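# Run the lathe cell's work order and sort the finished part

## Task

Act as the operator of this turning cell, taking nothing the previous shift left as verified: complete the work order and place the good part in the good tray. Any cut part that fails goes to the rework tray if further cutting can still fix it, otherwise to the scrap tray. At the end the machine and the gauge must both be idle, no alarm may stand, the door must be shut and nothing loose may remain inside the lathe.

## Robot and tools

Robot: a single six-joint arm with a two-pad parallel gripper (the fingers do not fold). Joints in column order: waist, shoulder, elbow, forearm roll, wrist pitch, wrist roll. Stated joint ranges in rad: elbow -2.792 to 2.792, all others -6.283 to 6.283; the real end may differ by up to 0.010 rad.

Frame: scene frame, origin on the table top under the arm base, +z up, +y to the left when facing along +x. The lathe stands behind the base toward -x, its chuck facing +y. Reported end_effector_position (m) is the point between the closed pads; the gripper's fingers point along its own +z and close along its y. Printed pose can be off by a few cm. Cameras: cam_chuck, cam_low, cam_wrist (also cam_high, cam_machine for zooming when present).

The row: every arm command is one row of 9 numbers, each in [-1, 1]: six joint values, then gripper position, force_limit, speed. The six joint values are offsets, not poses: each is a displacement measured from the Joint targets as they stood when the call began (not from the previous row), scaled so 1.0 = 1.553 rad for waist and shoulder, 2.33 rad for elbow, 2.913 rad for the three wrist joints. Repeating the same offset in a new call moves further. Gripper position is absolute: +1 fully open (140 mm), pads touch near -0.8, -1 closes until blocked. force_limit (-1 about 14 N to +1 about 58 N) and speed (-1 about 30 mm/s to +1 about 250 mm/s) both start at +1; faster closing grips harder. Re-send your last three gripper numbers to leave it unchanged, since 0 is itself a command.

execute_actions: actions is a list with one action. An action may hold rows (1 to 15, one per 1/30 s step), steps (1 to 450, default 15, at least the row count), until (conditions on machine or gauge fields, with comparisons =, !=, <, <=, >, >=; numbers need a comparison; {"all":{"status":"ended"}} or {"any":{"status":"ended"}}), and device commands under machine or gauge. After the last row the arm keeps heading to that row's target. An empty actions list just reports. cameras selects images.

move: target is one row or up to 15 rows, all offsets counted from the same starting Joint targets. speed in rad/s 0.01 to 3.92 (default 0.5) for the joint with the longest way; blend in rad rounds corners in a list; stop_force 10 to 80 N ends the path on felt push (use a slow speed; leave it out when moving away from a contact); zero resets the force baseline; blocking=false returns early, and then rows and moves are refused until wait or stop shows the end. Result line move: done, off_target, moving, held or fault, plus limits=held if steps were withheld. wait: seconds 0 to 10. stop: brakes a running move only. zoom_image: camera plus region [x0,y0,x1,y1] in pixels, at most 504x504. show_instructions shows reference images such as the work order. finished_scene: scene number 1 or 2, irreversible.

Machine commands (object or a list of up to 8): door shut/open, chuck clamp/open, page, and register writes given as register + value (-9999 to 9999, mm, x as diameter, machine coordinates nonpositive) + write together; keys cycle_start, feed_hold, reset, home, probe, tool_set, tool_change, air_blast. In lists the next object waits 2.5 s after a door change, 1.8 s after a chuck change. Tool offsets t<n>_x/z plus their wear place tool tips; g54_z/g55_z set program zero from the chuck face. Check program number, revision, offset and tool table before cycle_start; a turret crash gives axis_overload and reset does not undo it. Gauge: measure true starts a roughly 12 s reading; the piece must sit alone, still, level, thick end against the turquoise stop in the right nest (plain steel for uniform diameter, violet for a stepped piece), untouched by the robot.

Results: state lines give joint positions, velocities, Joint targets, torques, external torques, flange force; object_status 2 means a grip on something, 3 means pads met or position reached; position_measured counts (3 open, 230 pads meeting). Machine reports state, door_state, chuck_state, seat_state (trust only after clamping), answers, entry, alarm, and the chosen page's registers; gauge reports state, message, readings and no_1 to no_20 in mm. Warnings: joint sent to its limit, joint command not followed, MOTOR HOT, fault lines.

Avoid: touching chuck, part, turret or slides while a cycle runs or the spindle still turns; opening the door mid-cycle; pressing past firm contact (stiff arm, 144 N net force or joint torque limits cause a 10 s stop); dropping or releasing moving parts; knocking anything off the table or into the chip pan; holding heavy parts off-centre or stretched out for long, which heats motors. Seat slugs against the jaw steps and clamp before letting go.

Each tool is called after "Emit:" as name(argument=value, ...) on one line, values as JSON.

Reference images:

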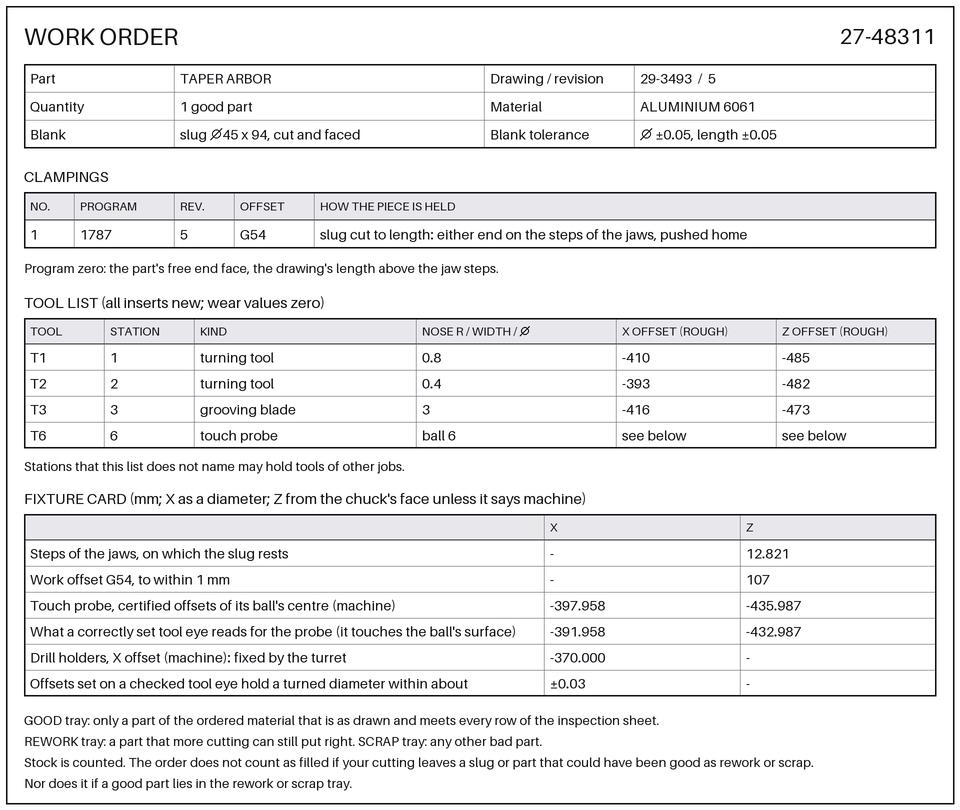

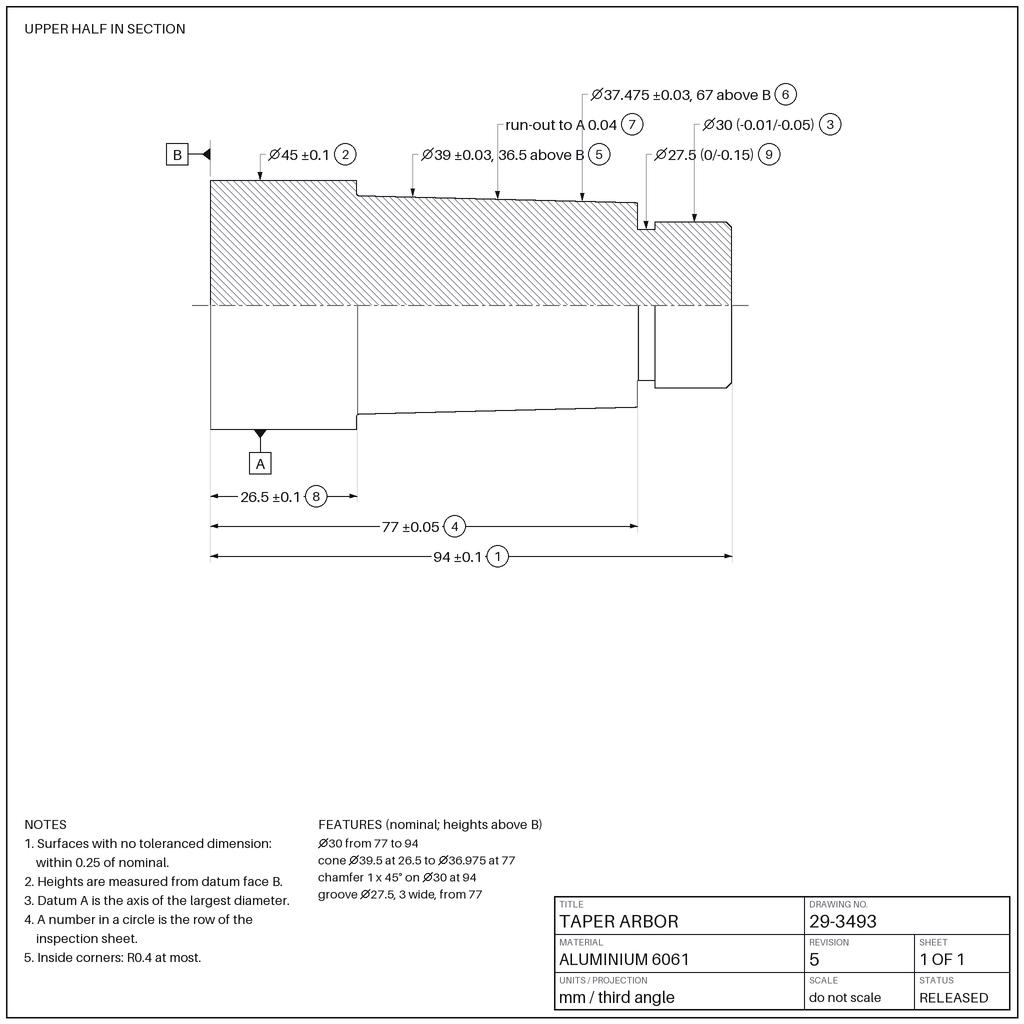

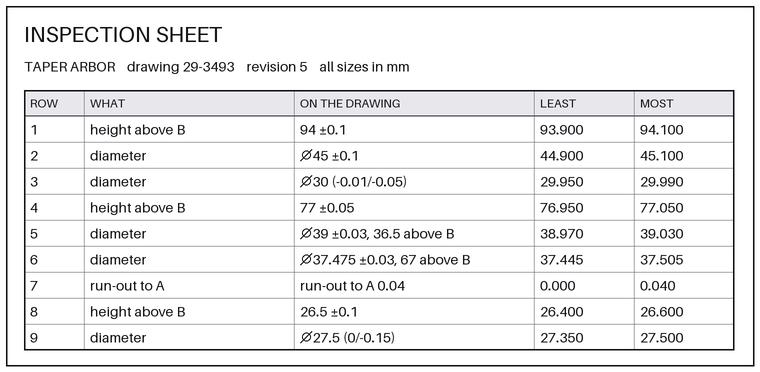

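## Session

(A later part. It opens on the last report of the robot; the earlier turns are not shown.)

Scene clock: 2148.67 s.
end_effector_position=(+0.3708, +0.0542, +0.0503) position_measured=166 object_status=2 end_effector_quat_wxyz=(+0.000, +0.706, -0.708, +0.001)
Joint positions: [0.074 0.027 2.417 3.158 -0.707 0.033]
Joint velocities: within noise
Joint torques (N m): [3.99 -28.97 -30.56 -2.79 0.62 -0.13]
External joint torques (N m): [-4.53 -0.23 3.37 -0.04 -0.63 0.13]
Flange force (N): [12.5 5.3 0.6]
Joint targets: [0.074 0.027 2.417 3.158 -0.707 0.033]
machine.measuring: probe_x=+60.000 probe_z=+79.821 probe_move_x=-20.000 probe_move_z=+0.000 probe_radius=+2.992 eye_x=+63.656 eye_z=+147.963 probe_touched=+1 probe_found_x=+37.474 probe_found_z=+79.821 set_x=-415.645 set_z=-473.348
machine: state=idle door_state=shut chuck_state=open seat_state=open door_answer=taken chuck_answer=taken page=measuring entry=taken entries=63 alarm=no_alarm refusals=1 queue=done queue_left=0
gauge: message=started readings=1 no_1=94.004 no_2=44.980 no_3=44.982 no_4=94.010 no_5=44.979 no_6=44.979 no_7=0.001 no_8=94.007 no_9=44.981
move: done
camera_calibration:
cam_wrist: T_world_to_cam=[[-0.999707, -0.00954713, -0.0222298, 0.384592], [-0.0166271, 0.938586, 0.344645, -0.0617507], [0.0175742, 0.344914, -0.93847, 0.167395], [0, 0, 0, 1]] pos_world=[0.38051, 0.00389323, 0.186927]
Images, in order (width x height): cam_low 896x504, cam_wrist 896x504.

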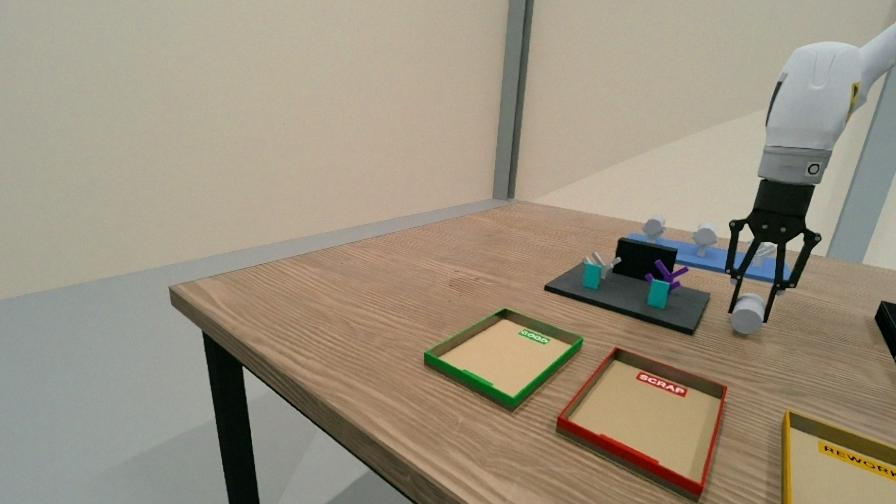

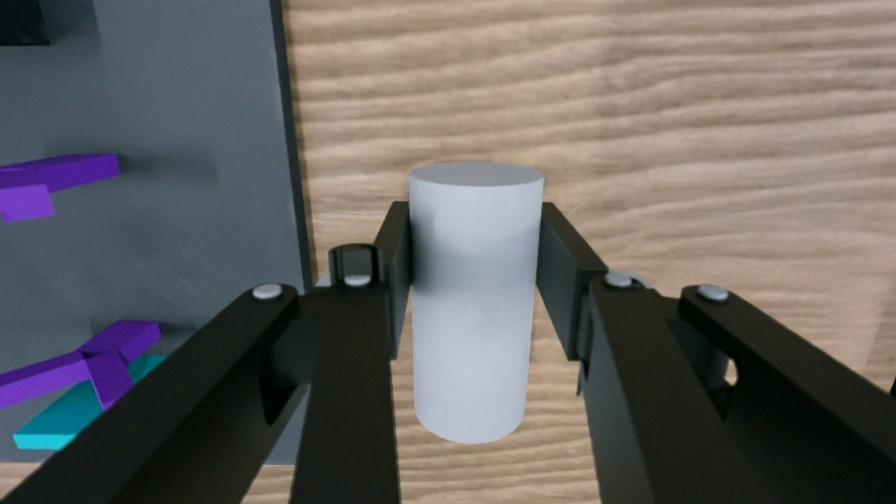

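Emit:
move(target=[0,0.0264,0.0079,0,0.0153,0,-1,1,-1], speed=0.02, stop_force=10, cameras=["cam_low"])

Scene clock: 2164.03 s.
end_effector_position=(+0.3684, +0.0539, +0.0398) position_measured=166 object_status=2 end_effector_quat_wxyz=(+0.003, +0.706, -0.708, -0.001)
Joint positions: [0.074 0.046 2.426 3.158 -0.685 0.033]
Joint velocities: within noise
Joint torques (N m): [4.28 -14.42 -16.76 -2.62 2.39 -0.21]
External joint torques (N m): [-4.86 -15.9 -9.47 -0.12 -2.43 0.21]
Flange force (N): [13.2 8.4 -44.8]
Joint targets: [0.074 0.046 2.426 3.158 -0.685 0.033]
machine.measuring: probe_x=+60.000 probe_z=+79.821 probe_move_x=-20.000 probe_move_z=+0.000 probe_radius=+2.992 eye_x=+63.656 eye_z=+147.963 probe_touched=+1 probe_found_x=+37.474 probe_found_z=+79.821 set_x=-415.645 set_z=-473.348
machine: state=idle door_state=shut chuck_state=open seat_state=open door_answer=taken chuck_answer=taken page=measuring entry=taken entries=63 alarm=no_alarm refusals=1 queue=done queue_left=0
gauge: message=started readings=1 no_1=94.004 no_2=44.980 no_3=44.982 no_4=94.010 no_5=44.979 no_6=44.979 no_7=0.001 no_8=94.007 no_9=44.981
move: contact; the wrist pitch is farthest, 0.023 rad from its target
Images, in order (width x height): cam_low 896x504.

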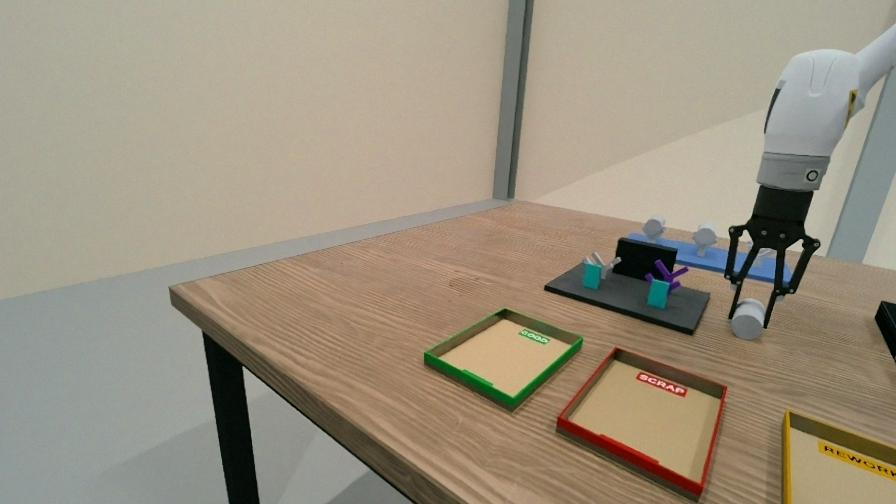

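Emit:
move(target=[0,-0.0006,-0.00018,0,-0.00046,0,-1,1,-1], speed=0.02, cameras=[])

Scene clock: 2171.03 s.
end_effector_position=(+0.3683, +0.0539, +0.0402) position_measured=166 object_status=2 end_effector_quat_wxyz=(+0.003, +0.706, -0.708, -0.001)
Joint positions: [0.074 0.046 2.425 3.158 -0.687 0.033]
Joint velocities: within noise
Joint torques (N m): [3.79 -29.88 -29.69 -2.69 0.6 -0.13]
External joint torques (N m): [-4.56 -0.3 3.45 -0.05 -0.64 0.13]
Flange force (N): [12.7 5.5 0.4]
Joint targets: [0.074 0.046 2.425 3.158 -0.687 0.033]
machine.measuring: probe_x=+60.000 probe_z=+79.821 probe_move_x=-20.000 probe_move_z=+0.000 probe_radius=+2.992 eye_x=+63.656 eye_z=+147.963 probe_touched=+1 probe_found_x=+37.474 probe_found_z=+79.821 set_x=-415.645 set_z=-473.348
machine: state=idle door_state=shut chuck_state=open seat_state=open door_answer=taken chuck_answer=taken page=measuring entry=taken entries=63 alarm=no_alarm refusals=1 queue=done queue_left=0
gauge: message=started readings=1 no_1=94.004 no_2=44.980 no_3=44.982 no_4=94.010 no_5=44.979 no_6=44.979 no_7=0.001 no_8=94.007 no_9=44.981
move: done
No camera images: "cameras" was empty.

Emit:
execute_actions(actions=[{"rows":[[0,0,0,0,0,0,-0.12,1,-1]],"steps":45}], cameras=["cam_wrist","cam_low"])

Scene clock: 2178.63 s.
end_effector_position=(+0.3684, +0.0539, +0.0403) position_measured=144 object_status=3 end_effector_quat_wxyz=(+0.003, +0.706, -0.708, -0.001)
Joint positions: [0.074 0.046 2.425 3.158 -0.687 0.033]
Joint velocities: within noise
Joint torques (N m): [3.93 -28.53 -28.09 -2.69 0.58 -0.11]
External joint torques (N m): [-4.56 -1.75 1.51 -0.07 -0.59 0.11]
Flange force (N): [12.5 4.6 -3.8]
Joint targets: [0.074 0.046 2.425 3.158 -0.687 0.033]
machine.measuring: probe_x=+60.000 probe_z=+79.821 probe_move_x=-20.000 probe_move_z=+0.000 probe_radius=+2.992 eye_x=+63.656 eye_z=+147.963 probe_touched=+1 probe_found_x=+37.474 probe_found_z=+79.821 set_x=-415.645 set_z=-473.348
machine: state=idle door_state=shut chuck_state=open seat_state=open door_answer=taken chuck_answer=taken page=measuring entry=taken entries=63 alarm=no_alarm refusals=1 queue=done queue_left=0
gauge: message=started readings=1 no_1=94.004 no_2=44.980 no_3=44.982 no_4=94.010 no_5=44.979 no_6=44.979 no_7=0.001 no_8=94.007 no_9=44.981
camera_calibration:
cam_wrist: T_world_to_cam=[[-0.999843, -0.00927207, -0.0150999, 0.381676], [-0.0139033, 0.938818, 0.344133, -0.0589871], [0.0109852, 0.344289, -0.938799, 0.160686], [0, 0, 0, 1]] pos_world=[0.379031, 0.00359462, 0.176915]
Images, in order (width x height): cam_low 896x504, cam_wrist 896x504.

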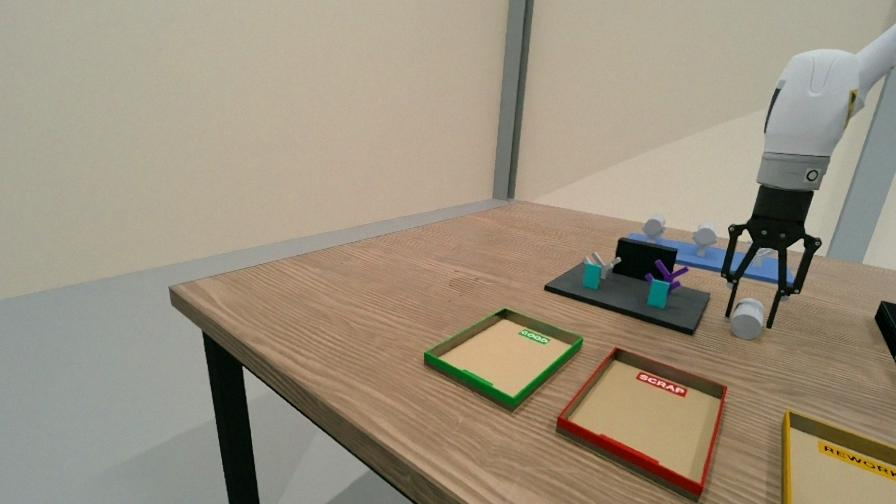

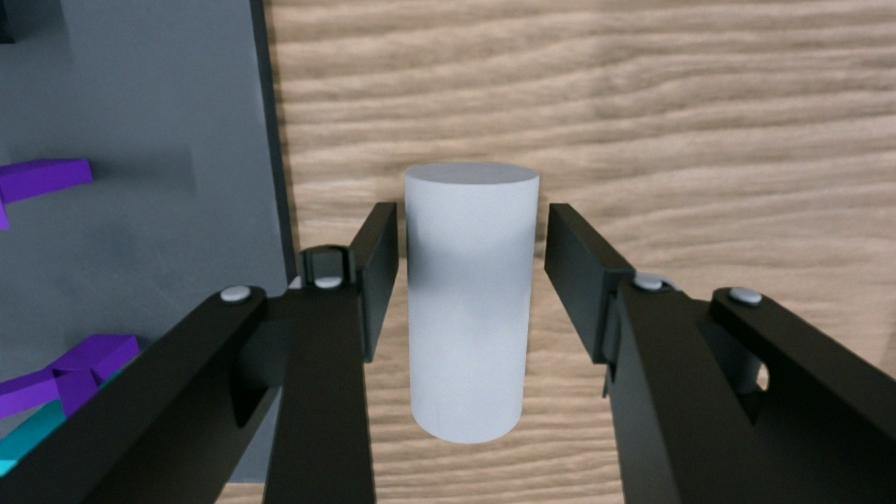

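Emit:
move(target=[0.0274,0.0024,-0.0017,0,-0.0001,0.0146,-0.12,1,-1], speed=0.05, cameras=["cam_wrist"])

Emit:
execute_actions(actions=[{"rows":[[0,0,0,0,0,0,-1,1,-1]],"steps":45}], cameras=["cam_wrist"])

Scene clock: 2192.30 s.
end_effector_position=(+0.3681, +0.0697, +0.0400) position_measured=144 object_status=3 end_effector_quat_wxyz=(+0.004, +0.706, -0.708, -0.001)
Joint positions: [0.117 0.049 2.421 3.158 -0.687 0.076]
Joint velocities: within noise
Joint torques (N m): [4.15 -28.9 -27.86 -2.74 0.6 -0.1]
External joint torques (N m): [-4.75 -1.79 1.43 -0.01 -0.63 0.1]
Flange force (N): [13.1 3.9 -4.1]
Joint targets: [0.117 0.049 2.421 3.158 -0.687 0.076]
machine.measuring: probe_x=+60.000 probe_z=+79.821 probe_move_x=-20.000 probe_move_z=+0.000 probe_radius=+2.992 eye_x=+63.656 eye_z=+147.963 probe_touched=+1 probe_found_x=+37.474 probe_found_z=+79.821 set_x=-415.645 set_z=-473.348
machine: state=idle door_state=shut chuck_state=open seat_state=open door_answer=taken chuck_answer=taken page=measuring entry=taken entries=63 alarm=no_alarm refusals=1 queue=done queue_left=0
gauge: message=started readings=1 no_1=94.004 no_2=44.980 no_3=44.982 no_4=94.010 no_5=44.979 no_6=44.979 no_7=0.001 no_8=94.007 no_9=44.981
move: done
camera_calibration:
cam_wrist: T_world_to_cam=[[-0.99985, -0.00935764, -0.0145899, 0.381636], [-0.0138015, 0.939034, 0.343546, -0.0738807], [0.0104856, 0.343696, -0.939022, 0.155228], [0, 0, 0, 1]] pos_world=[0.378932, 0.0195964, 0.176712]
Images, in order (width x height): cam_wrist 896x504.

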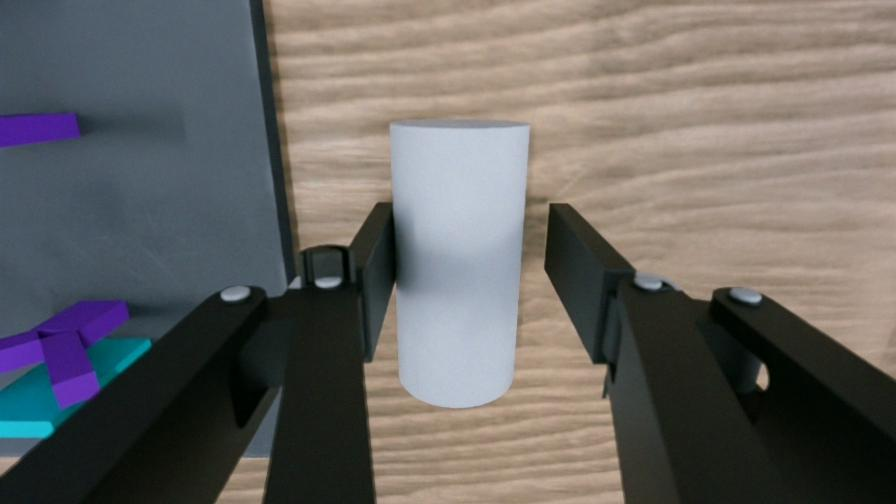

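Scene clock: 2194.00 s.
end_effector_position=(+0.3681, +0.0697, +0.0400) position_measured=166 object_status=2 end_effector_quat_wxyz=(+0.004, +0.706, -0.708, -0.001)
Joint positions: [0.117 0.049 2.421 3.158 -0.687 0.076]
Joint velocities: within noise
Joint torques (N m): [4.11 -17.59 -20.64 -2.68 3.05 -0.19]
External joint torques (N m): [-4.64 -13.12 -5.65 -0.06 -3.1 0.19]
Flange force (N): [13.3 9.7 -38.0]
Joint targets: [0.117 0.049 2.421 3.158 -0.687 0.076]
machine.measuring: probe_x=+60.000 probe_z=+79.821 probe_move_x=-20.000 probe_move_z=+0.000 probe_radius=+2.992 eye_x=+63.656 eye_z=+147.963 probe_touched=+1 probe_found_x=+37.474 probe_found_z=+79.821 set_x=-415.645 set_z=-473.348
machine: state=idle door_state=shut chuck_state=open seat_state=open door_answer=taken chuck_answer=taken page=measuring entry=taken entries=63 alarm=no_alarm refusals=1 queue=done queue_left=0
gauge: message=started readings=1 no_1=94.004 no_2=44.980 no_3=44.982 no_4=94.010 no_5=44.979 no_6=44.979 no_7=0.001 no_8=94.007 no_9=44.981
camera_calibration:
cam_wrist: T_world_to_cam=[[-0.99985, -0.00935764, -0.0145899, 0.381636], [-0.0138015, 0.939034, 0.343546, -0.0738807], [0.0104856, 0.343696, -0.939022, 0.155228], [0, 0, 0, 1]] pos_world=[0.378932, 0.0195964, 0.176712]
Images, in order (width x height): cam_wrist 896x504.

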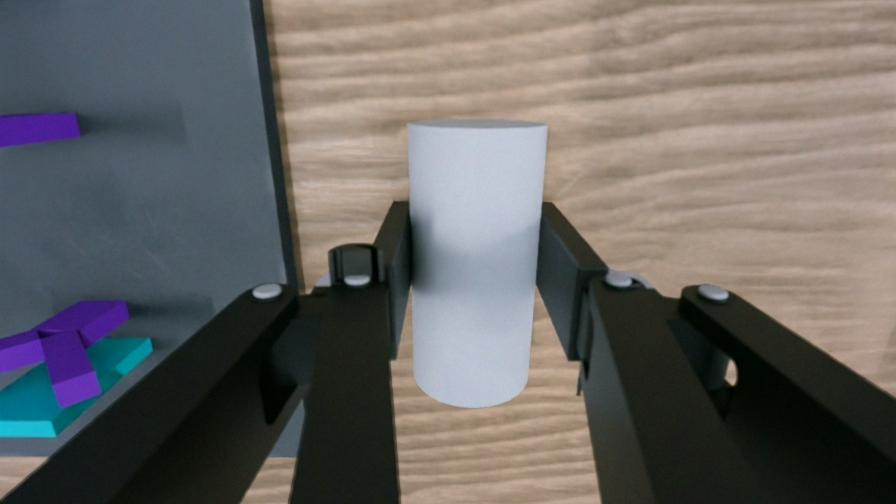

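Emit:
move(target=[[-0.0386,-0.0122,-0.1959,0,-0.1613,-0.0203,-1,1,-1],[-0.0344,0.1735,-0.2399,0,-0.0974,-0.0180,-1,1,-1]], speed=[0.4,0.3], cameras=["cam_wrist"])

Scene clock: 2227.53 s.
end_effector_position=(+0.6465, +0.0611, +0.1300) position_measured=166 object_status=2 end_effector_quat_wxyz=(+0.000, +0.707, -0.707, +0.000)
Joint positions: [0.063 0.319 1.862 3.158 -0.971 0.023]
Joint velocities: within noise
Joint torques (N m): [3.34 -65.89 -38.28 -3.55 0.62 -0.13]
External joint torques (N m): [-4.58 -0.41 3.8 -0.04 -0.65 0.13]
Flange force (N): [7.5 7.4 1.5]
Joint targets: [0.063 0.319 1.862 3.158 -0.971 0.023]
machine.measuring: probe_x=+60.000 probe_z=+79.821 probe_move_x=-20.000 probe_move_z=+0.000 probe_radius=+2.992 eye_x=+63.656 eye_z=+147.963 probe_touched=+1 probe_found_x=+37.474 probe_found_z=+79.821 set_x=-415.645 set_z=-473.348
machine: state=idle door_state=shut chuck_state=open seat_state=open door_answer=taken chuck_answer=taken page=measuring entry=taken entries=63 alarm=no_alarm refusals=1 queue=done queue_left=0
gauge: message=started readings=1 no_1=94.004 no_2=44.980 no_3=44.982 no_4=94.010 no_5=44.979 no_6=44.979 no_7=0.001 no_8=94.007 no_9=44.981
move: done
camera_calibration:
cam_wrist: T_world_to_cam=[[-0.999713, -0.0117999, -0.0208718, 0.662003], [-0.0183198, 0.937519, 0.347451, -0.0902258], [0.0154678, 0.347734, -0.937466, 0.236134], [0, 0, 0, 1]] pos_world=[0.656507, 0.0102884, 0.266533]
Images, in order (width x height): cam_wrist 896x504.

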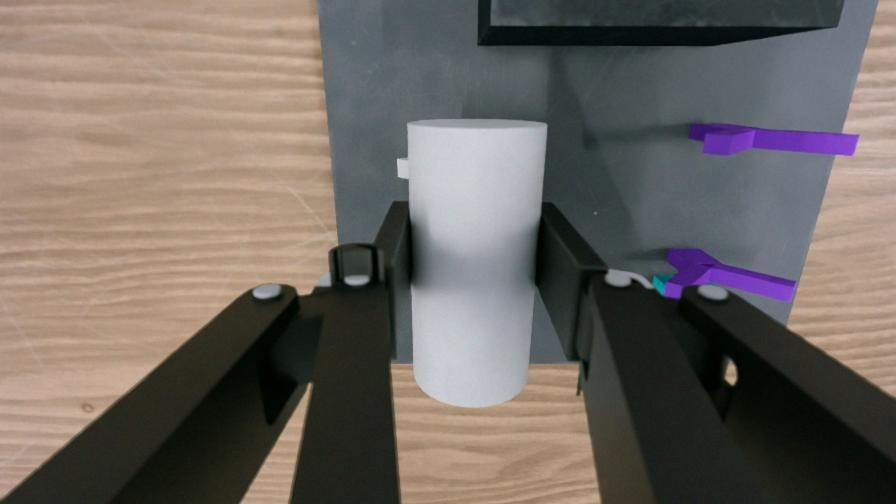

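Emit:
move(target=[0,0.01967,0.00963,0,0.01818,0,-1,1,-1], speed=0.06, cameras=[])

Emit:
move(target=[0,0.00918,0.00449,0,0.00849,0,-1,1,-1], speed=0.012, stop_force=10, cameras=["cam_wrist","cam_low"])

Scene clock: 2239.67 s.
end_effector_position=(+0.6470, +0.0605, +0.0999) position_measured=166 object_status=2 end_effector_quat_wxyz=(+0.000, +0.707, -0.708, +0.000)
Joint positions: [0.063 0.349 1.885 3.158 -0.918 0.023]
Joint velocities: within noise
Joint torques (N m): [3.4 -67.86 -36.91 -3.4 0.58 -0.13]
External joint torques (N m): [-4.73 -0.27 3.57 -0.07 -0.6 0.13]
Flange force (N): [7.7 6.8 1.2]
Joint targets: [0.063 0.349 1.885 3.158 -0.918 0.023]
machine.measuring: probe_x=+60.000 probe_z=+79.821 probe_move_x=-20.000 probe_move_z=+0.000 probe_radius=+2.992 eye_x=+63.656 eye_z=+147.963 probe_touched=+1 probe_found_x=+37.474 probe_found_z=+79.821 set_x=-415.645 set_z=-473.348
machine: state=idle door_state=shut chuck_state=open seat_state=open door_answer=taken chuck_answer=taken page=measuring entry=taken entries=63 alarm=no_alarm refusals=1 queue=done queue_left=0
gauge: message=started readings=1 no_1=94.004 no_2=44.980 no_3=44.982 no_4=94.010 no_5=44.979 no_6=44.979 no_7=0.001 no_8=94.007 no_9=44.981
move: done
No camera images: "cameras" was empty.

Scene clock: 2241.30 s.
end_effector_position=(+0.6470, +0.0604, +0.0927) position_measured=166 object_status=2 end_effector_quat_wxyz=(+0.000, +0.707, -0.708, +0.000)
Joint positions: [0.063 0.357 1.89 3.158 -0.905 0.023]
Joint velocities: within noise
Joint torques (N m): [3.83 -51.99 -30.68 -3.19 3.65 -0.05]
External joint torques (N m): [-4.88 -16.53 -2.37 -0.25 -3.67 0.05]
Flange force (N): [8.4 14.8 -25.7]
Joint targets: [0.063 0.357 1.890 3.158 -0.905 0.023]
machine.measuring: probe_x=+60.000 probe_z=+79.821 probe_move_x=-20.000 probe_move_z=+0.000 probe_radius=+2.992 eye_x=+63.656 eye_z=+147.963 probe_touched=+1 probe_found_x=+37.474 probe_found_z=+79.821 set_x=-415.645 set_z=-473.348
machine: state=idle door_state=shut chuck_state=open seat_state=open door_answer=taken chuck_answer=taken page=measuring entry=taken entries=63 alarm=no_alarm refusals=1 queue=done queue_left=0
gauge: message=started readings=1 no_1=94.004 no_2=44.980 no_3=44.982 no_4=94.010 no_5=44.979 no_6=44.979 no_7=0.001 no_8=94.007 no_9=44.981
move: contact; the wrist pitch is farthest, 0.012 rad from its target
camera_calibration:
cam_wrist: T_world_to_cam=[[-0.999724, -0.0108671, -0.0208352, 0.66171], [-0.0174204, 0.937799, 0.346742, -0.0771251], [0.0157711, 0.347009, -0.937729, 0.201233], [0, 0, 0, 1]] pos_world=[0.65701, 0.00968913, 0.229231]
Images, in order (width x height): cam_low 896x504, cam_wrist 896x504.

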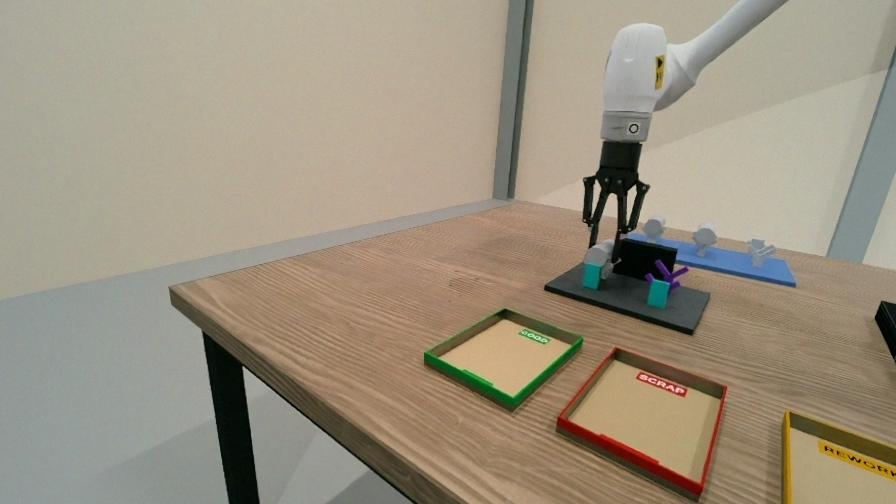

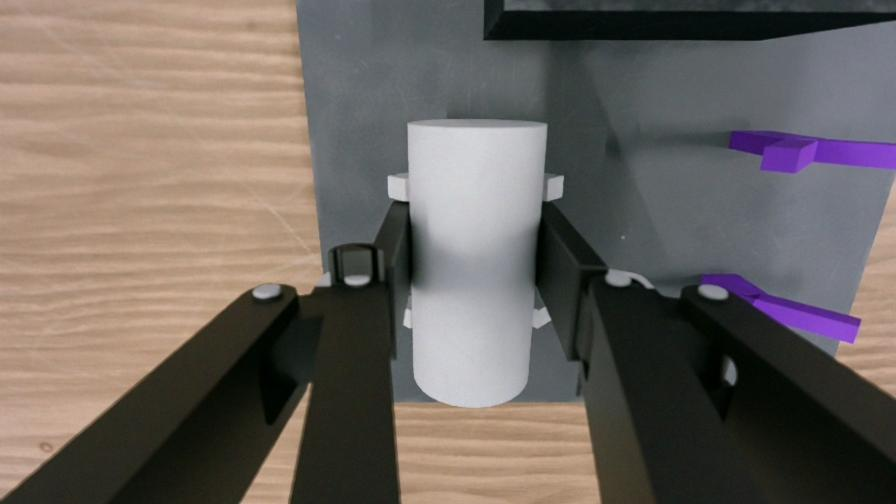

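Emit:
move(target=[[0,-0.0003,-0.00016,0,-0.0003,0,-1,1,-1],[0.00784,0.0005,-0.00096,0,-0.0005,0.0042,-1,1,-1]], speed=0.01, stop_force=15, cameras=["cam_wrist"])

Scene clock: 2256.03 s.
end_effector_position=(+0.6468, +0.0604, +0.0928) position_measured=166 object_status=2 end_effector_quat_wxyz=(+0.000, +0.707, -0.708, +0.000)
Joint positions: [0.063 0.357 1.89 3.158 -0.905 0.023]
Joint velocities: within noise
Joint torques (N m): [3.58 -65.27 -35.56 -3.38 1.06 -0.07]
External joint torques (N m): [-4.88 -3.33 2.39 -0.07 -1.07 0.07]
Flange force (N): [8.1 8.2 -3.8]
Joint targets: [0.063 0.357 1.890 3.158 -0.905 0.023]
machine.measuring: probe_x=+60.000 probe_z=+79.821 probe_move_x=-20.000 probe_move_z=+0.000 probe_radius=+2.992 eye_x=+63.656 eye_z=+147.963 probe_touched=+1 probe_found_x=+37.474 probe_found_z=+79.821 set_x=-415.645 set_z=-473.348
machine: state=idle door_state=shut chuck_state=open seat_state=open door_answer=taken chuck_answer=taken page=measuring entry=taken entries=63 alarm=no_alarm refusals=1 queue=done queue_left=0
gauge: message=started readings=1 no_1=94.004 no_2=44.980 no_3=44.982 no_4=94.010 no_5=44.979 no_6=44.979 no_7=0.001 no_8=94.007 no_9=44.981
move: contact; path passed 0 of 2 targets; the waist is farthest, 0.012 rad from its target
camera_calibration:
cam_wrist: T_world_to_cam=[[-0.999733, -0.0109449, -0.0203314, 0.661403], [-0.0173186, 0.937797, 0.346751, -0.0771973], [0.0152716, 0.34701, -0.937737, 0.201565], [0, 0, 0, 1]] pos_world=[0.656811, 0.00968924, 0.22923]
Images, in order (width x height): cam_wrist 896x504.

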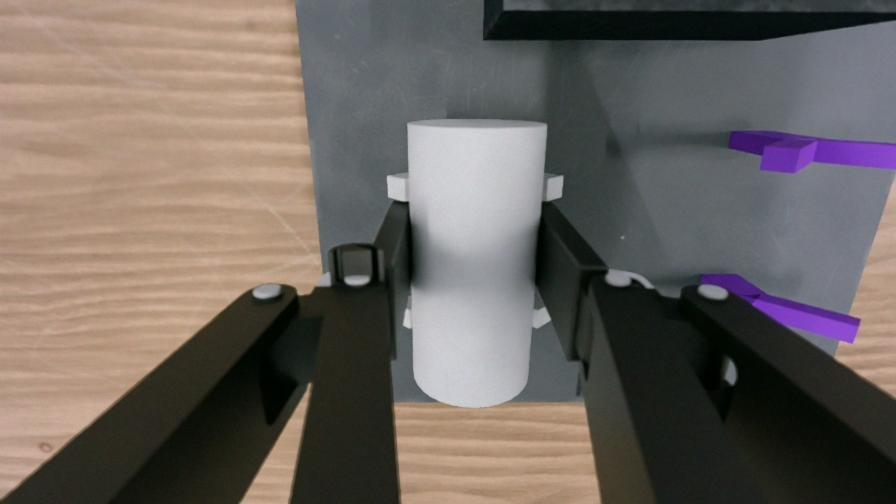

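Emit:
move(target=[0,-0.0003,-0.00016,0,-0.0003,0,-1,1,-1], speed=0.01, cameras=[])

Emit:
move(target=[0.00784,0.0008,-0.0008,0,-0.0002,0.0042,-1,1,-1], speed=0.006, stop_force=12, cameras=["cam_wrist"])

Scene clock: 2263.33 s.
end_effector_position=(+0.6468, +0.0604, +0.0933) position_measured=166 object_status=2 end_effector_quat_wxyz=(+0.000, +0.707, -0.708, +0.000)
Joint positions: [0.063 0.356 1.89 3.158 -0.906 0.023]
Joint velocities: within noise
Joint torques (N m): [3.37 -67.82 -36.52 -3.4 0.59 -0.12]
External joint torques (N m): [-4.72 -0.69 3.44 -0.05 -0.6 0.12]
Flange force (N): [7.7 7.1 0.6]
Joint targets: [0.063 0.356 1.890 3.158 -0.906 0.023]
machine.measuring: probe_x=+60.000 probe_z=+79.821 probe_move_x=-20.000 probe_move_z=+0.000 probe_radius=+2.992 eye_x=+63.656 eye_z=+147.963 probe_touched=+1 probe_found_x=+37.474 probe_found_z=+79.821 set_x=-415.645 set_z=-473.348
machine: state=idle door_state=shut chuck_state=open seat_state=open door_answer=taken chuck_answer=taken page=measuring entry=taken entries=63 alarm=no_alarm refusals=1 queue=done queue_left=0
gauge: message=started readings=1 no_1=94.004 no_2=44.980 no_3=44.982 no_4=94.010 no_5=44.979 no_6=44.979 no_7=0.001 no_8=94.007 no_9=44.981
move: done
No camera images: "cameras" was empty.

speed must be a number from 0.01 to 3.92 (rad/s); nothing of the call was run

Emit:
move(target=[0.00784,0.0008,-0.0008,0,-0.0002,0.0042,-1,1,-1], speed=0.01, stop_force=12, cameras=["cam_wrist"])

Scene clock: 2268.43 s.
end_effector_position=(+0.6469, +0.0634, +0.0933) position_measured=166 object_status=2 end_effector_quat_wxyz=(+0.000, +0.707, -0.708, +0.000)
Joint positions: [0.068 0.357 1.889 3.158 -0.907 0.028]
Joint velocities: within noise
Joint torques (N m): [12.94 -65.54 -35.5 0.99 0.95 0.17]
External joint torques (N m): [-14.05 -2.98 2.59 -4.42 -0.98 -0.17]
Flange force (N): [22.6 7.6 -3.4]
Joint targets: [0.068 0.357 1.889 3.158 -0.907 0.028]
machine.measuring: probe_x=+60.000 probe_z=+79.821 probe_move_x=-20.000 probe_move_z=+0.000 probe_radius=+2.992 eye_x=+63.656 eye_z=+147.963 probe_touched=+1 probe_found_x=+37.474 probe_found_z=+79.821 set_x=-415.645 set_z=-473.348
machine: state=idle door_state=shut chuck_state=open seat_state=open door_answer=taken chuck_answer=taken page=measuring entry=taken entries=63 alarm=no_alarm refusals=1 queue=done queue_left=0
gauge: message=started readings=1 no_1=94.004 no_2=44.980 no_3=44.982 no_4=94.010 no_5=44.979 no_6=44.979 no_7=0.001 no_8=94.007 no_9=44.981
move: contact
camera_calibration:
cam_wrist: T_world_to_cam=[[-0.999733, -0.0109493, -0.0203288, 0.661646], [-0.0173185, 0.937874, 0.346542, -0.0802279], [0.0152715, 0.346802, -0.937814, 0.200975], [0, 0, 0, 1]] pos_world=[0.657011, 0.0127898, 0.22973]
Images, in order (width x height): cam_wrist 896x504.

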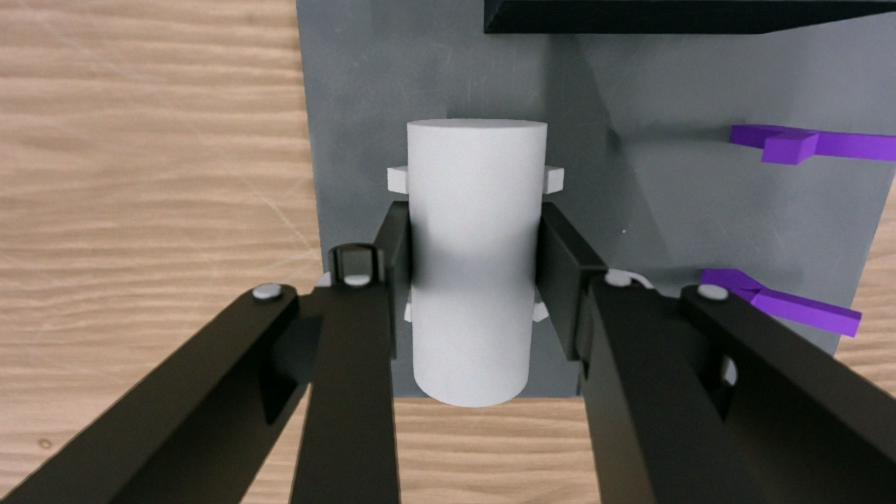

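Emit:
move(target=[-0.0002,0.0002,0.0001,0,0.0002,-0.0001,-1,1,-1], speed=0.01, cameras=[])

Emit:
execute_actions(actions=[{"rows":[[0,0,0,0,0,0,0.2,1,-1]],"steps":60}], cameras=["cam_wrist"])

Emit:
execute_actions(actions=[{"gauge":{"measure":true},"steps":420,"until":{"gauge":{"readings":["=",2]}}}], cameras=["cam_wrist","cam_low"])

Scene clock: 2277.23 s.
end_effector_position=(+0.6469, +0.0632, +0.0929) position_measured=166 object_status=2 end_effector_quat_wxyz=(+0.000, +0.707, -0.708, +0.000)
Joint positions: [0.068 0.357 1.889 3.158 -0.906 0.028]
Joint velocities: within noise
Joint torques (N m): [9.28 -63.26 -34.16 -0.77 1.09 0.05]
External joint torques (N m): [-10.48 -5.32 1.12 -2.67 -1.1 -0.05]
Flange force (N): [16.9 8.0 -7.0]
Joint targets: [0.068 0.357 1.889 3.158 -0.906 0.028]
machine.measuring: probe_x=+60.000 probe_z=+79.821 probe_move_x=-20.000 probe_move_z=+0.000 probe_radius=+2.992 eye_x=+63.656 eye_z=+147.963 probe_touched=+1 probe_found_x=+37.474 probe_found_z=+79.821 set_x=-415.645 set_z=-473.348
machine: state=idle door_state=shut chuck_state=open seat_state=open door_answer=taken chuck_answer=taken page=measuring entry=taken entries=63 alarm=no_alarm refusals=1 queue=done queue_left=0
gauge: message=started readings=1 no_1=94.004 no_2=44.980 no_3=44.982 no_4=94.010 no_5=44.979 no_6=44.979 no_7=0.001 no_8=94.007 no_9=44.981
move: done
No camera images: "cameras" was empty.

Scene clock: 2279.43 s.
end_effector_position=(+0.6469, +0.0632, +0.0929) position_measured=104 object_status=3 end_effector_quat_wxyz=(+0.000, +0.707, -0.708, +0.000)
Joint positions: [0.068 0.357 1.889 3.158 -0.906 0.028]
Joint velocities: within noise
Joint torques (N m): [3.52 -65.62 -34.78 -3.4 0.64 -0.12]
External joint torques (N m): [-4.35 -3.03 1.68 -0.03 -0.65 0.12]
Flange force (N): [7.1 6.7 -3.2]
Joint targets: [0.068 0.357 1.889 3.158 -0.906 0.028]
machine.measuring: probe_x=+60.000 probe_z=+79.821 probe_move_x=-20.000 probe_move_z=+0.000 probe_radius=+2.992 eye_x=+63.656 eye_z=+147.963 probe_touched=+1 probe_found_x=+37.474 probe_found_z=+79.821 set_x=-415.645 set_z=-473.348
machine: state=idle door_state=shut chuck_state=open seat_state=open door_answer=taken chuck_answer=taken page=measuring entry=taken entries=63 alarm=no_alarm refusals=1 queue=done queue_left=0
gauge: message=started readings=1 no_1=94.004 no_2=44.980 no_3=44.982 no_4=94.010 no_5=44.979 no_6=44.979 no_7=0.001 no_8=94.007 no_9=44.981
camera_calibration:
cam_wrist: T_world_to_cam=[[-0.999733, -0.0109493, -0.0203288, 0.661638], [-0.0173185, 0.937874, 0.346542, -0.0799364], [0.0152715, 0.346802, -0.937814, 0.200763], [0, 0, 0, 1]] pos_world=[0.657011, 0.0125898, 0.22943]
Images, in order (width x height): cam_wrist 896x504.

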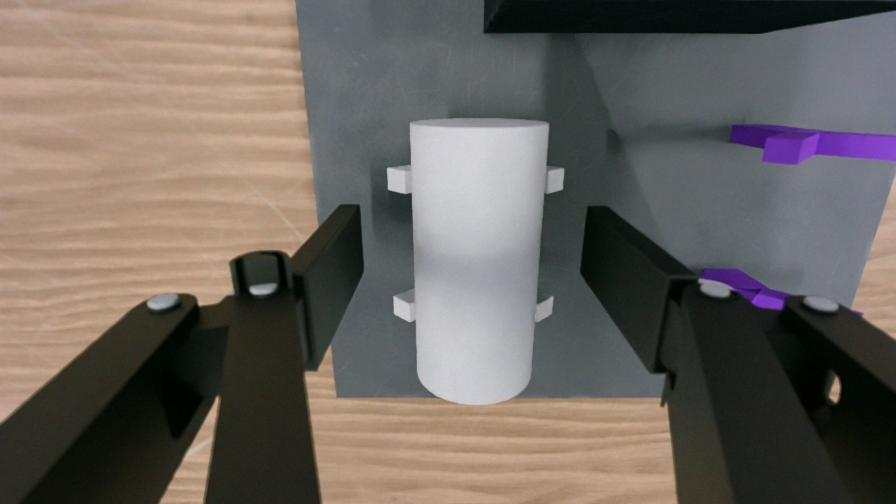

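Scene clock: 2291.63 s.
end_effector_position=(+0.6469, +0.0632, +0.0929) position_measured=104 object_status=3 end_effector_quat_wxyz=(+0.000, +0.707, -0.708, +0.000)
Joint positions: [0.068 0.357 1.889 3.158 -0.906 0.028]
Joint velocities: within noise
Joint torques (N m): [3.64 -65.42 -34.74 -3.39 0.61 -0.13]
External joint torques (N m): [-4.59 -3.22 1.64 -0.05 -0.63 0.13]
Flange force (N): [7.4 6.9 -3.4]
Joint targets: [0.068 0.357 1.889 3.158 -0.906 0.028]
Tool commands: gripper/position=+0.2 gripper/force_limit=+1.0 gripper/speed=-1.0
machine.measuring: probe_x=+60.000 probe_z=+79.821 probe_move_x=-20.000 probe_move_z=+0.000 probe_radius=+2.992 eye_x=+63.656 eye_z=+147.963 probe_touched=+1 probe_found_x=+37.474 probe_found_z=+79.821 set_x=-415.645 set_z=-473.348
machine: state=idle door_state=shut chuck_state=open seat_state=open door_answer=taken chuck_answer=taken page=measuring entry=taken entries=63 alarm=no_alarm refusals=1 queue=done queue_left=0
gauge: message=started readings=2 no_1=94.008 no_2=44.983 no_3=29.966 no_4=76.989 no_5=38.994 no_6=37.468 no_7=0.015 no_8=26.487 no_9=27.385
camera_calibration:
cam_wrist: T_world_to_cam=[[-0.999732, -0.010915, -0.0204227, 0.661658], [-0.0173189, 0.937875, 0.346541, -0.0799358], [0.0153715, 0.346802, -0.937813, 0.200697], [0, 0, 0, 1]] pos_world=[0.657011, 0.0125898, 0.22943]
Images, in order (width x height): cam_low 896x504, cam_wrist 896x504.

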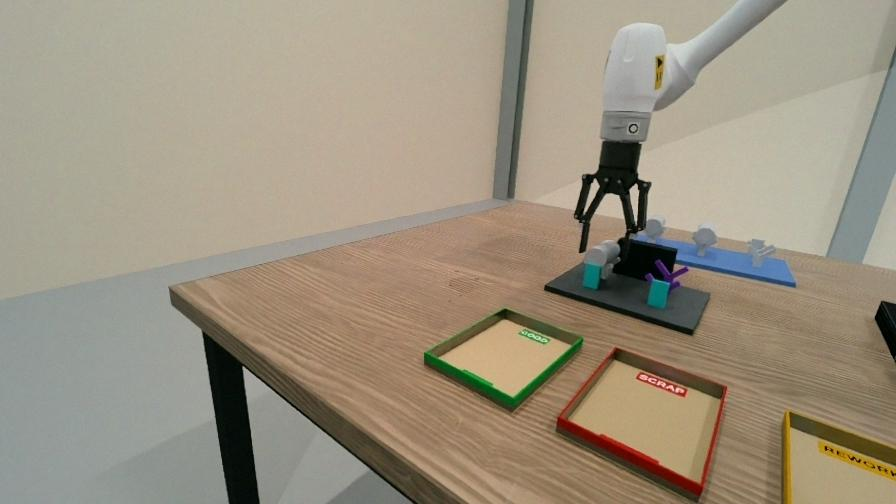

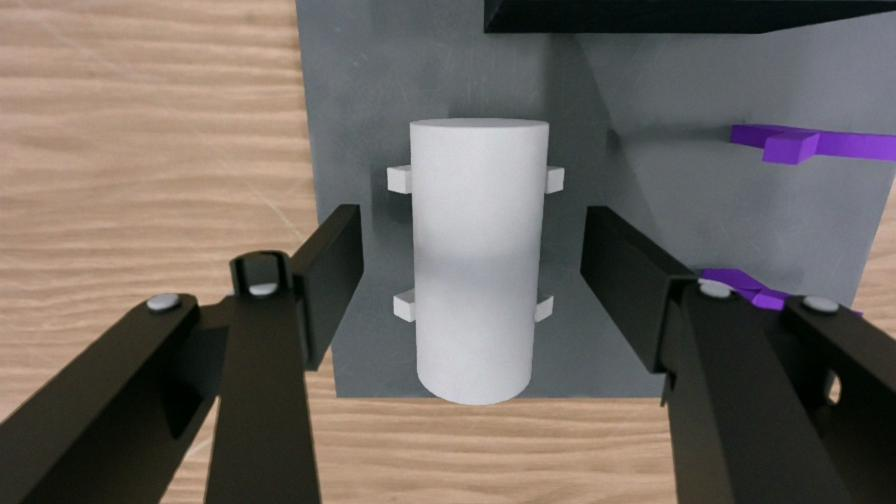

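Emit:
execute_actions(actions=[{"rows":[[0,0,0,0,0,0,-1,1,-1]],"steps":60}], cameras=[])

Emit:
move(target=[[0,-0.0371,-0.0188,0,-0.0344,0,-1,1,-1],[0.3393,0.0975,-0.1406,0.0007,-0.0575,0.1809,-1,1,-1]], speed=[0.12,0.5], cameras=["cam_wrist","cam_low"])

Scene clock: 2331.60 s.
end_effector_position=(+0.6469, +0.0632, +0.0930) position_measured=166 object_status=2 end_effector_quat_wxyz=(+0.000, +0.707, -0.708, +0.000)
Joint positions: [0.068 0.357 1.889 3.158 -0.906 0.028]
Joint velocities: within noise
Joint torques (N m): [1.02 -57.14 -54.51 -3.19 15.69 0.44]
External joint torques (N m): [-2.18 -11.47 21.39 -0.25 -15.7 -0.43]
Flange force (N): [8.3 47.3 -24.4]
Joint targets: [0.068 0.357 1.889 3.158 -0.906 0.028]
machine.measuring: probe_x=+60.000 probe_z=+79.821 probe_move_x=-20.000 probe_move_z=+0.000 probe_radius=+2.992 eye_x=+63.656 eye_z=+147.963 probe_touched=+1 probe_found_x=+37.474 probe_found_z=+79.821 set_x=-415.645 set_z=-473.348
machine: state=idle door_state=shut chuck_state=open seat_state=open door_answer=taken chuck_answer=taken page=measuring entry=taken entries=63 alarm=no_alarm refusals=1 queue=done queue_left=0
gauge: message=started readings=2 no_1=94.008 no_2=44.983 no_3=29.966 no_4=76.989 no_5=38.994 no_6=37.468 no_7=0.015 no_8=26.487 no_9=27.385
No camera images: "cameras" was empty.

Scene clock: 2333.90 s.
end_effector_position=(+0.6471, +0.4579, +0.1305) position_measured=166 object_status=2 end_effector_quat_wxyz=(+0.000, +0.707, -0.707, +0.000)
Joint positions: [0.595 0.508 1.562 3.16 -1.074 0.555]
Joint velocities: within noise
Joint torques (N m): [3.21 -86.82 -40.59 -3.8 0.61 -0.14]
External joint torques (N m): [-4.78 -0.55 3.77 -0.03 -0.65 0.14]
Flange force (N): [10.0 4.1 1.4]
Joint targets: [0.595 0.508 1.562 3.160 -1.073 0.555]
machine.measuring: probe_x=+60.000 probe_z=+79.821 probe_move_x=-20.000 probe_move_z=+0.000 probe_radius=+2.992 eye_x=+63.656 eye_z=+147.963 probe_touched=+1 probe_found_x=+37.474 probe_found_z=+79.821 set_x=-415.645 set_z=-473.348
machine: state=idle door_state=shut chuck_state=open seat_state=open door_answer=taken chuck_answer=taken page=measuring entry=taken entries=63 alarm=no_alarm refusals=1 queue=done queue_left=0
gauge: message=started readings=2 no_1=94.008 no_2=44.983 no_3=29.966 no_4=76.989 no_5=38.994 no_6=37.468 no_7=0.015 no_8=26.487 no_9=27.385
move: done
camera_calibration:
cam_wrist: T_world_to_cam=[[-0.999696, -0.0124037, -0.0212905, 0.66774], [-0.0190197, 0.937773, 0.346728, -0.462], [0.0156649, 0.347028, -0.937724, 0.0986718], [0, 0, 0, 1]] pos_world=[0.657205, 0.407291, 0.266932]
Images, in order (width x height): cam_low 896x504, cam_wrist 896x504.

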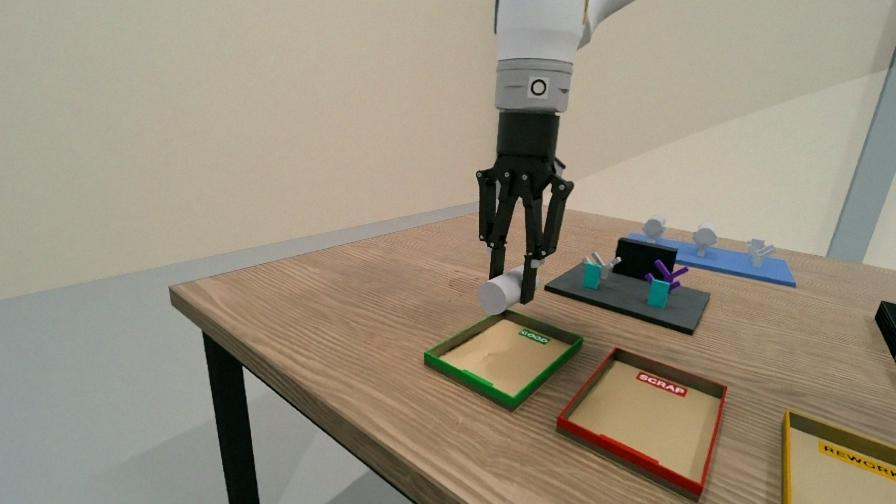

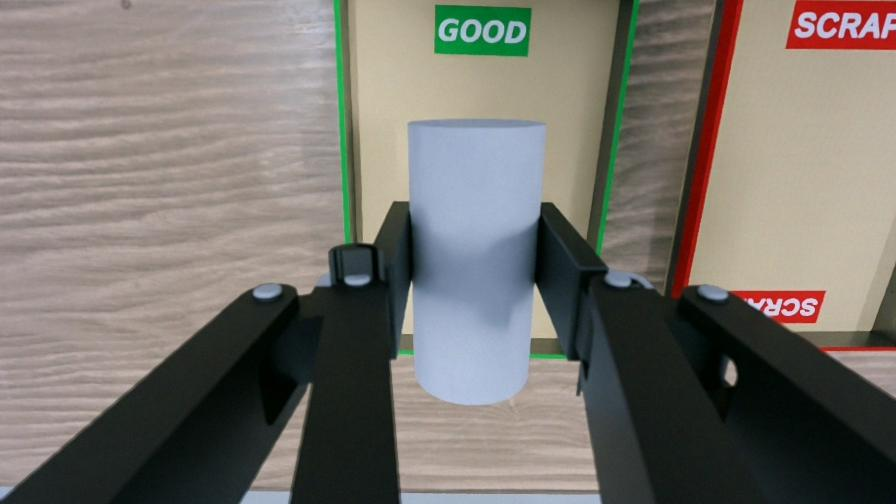

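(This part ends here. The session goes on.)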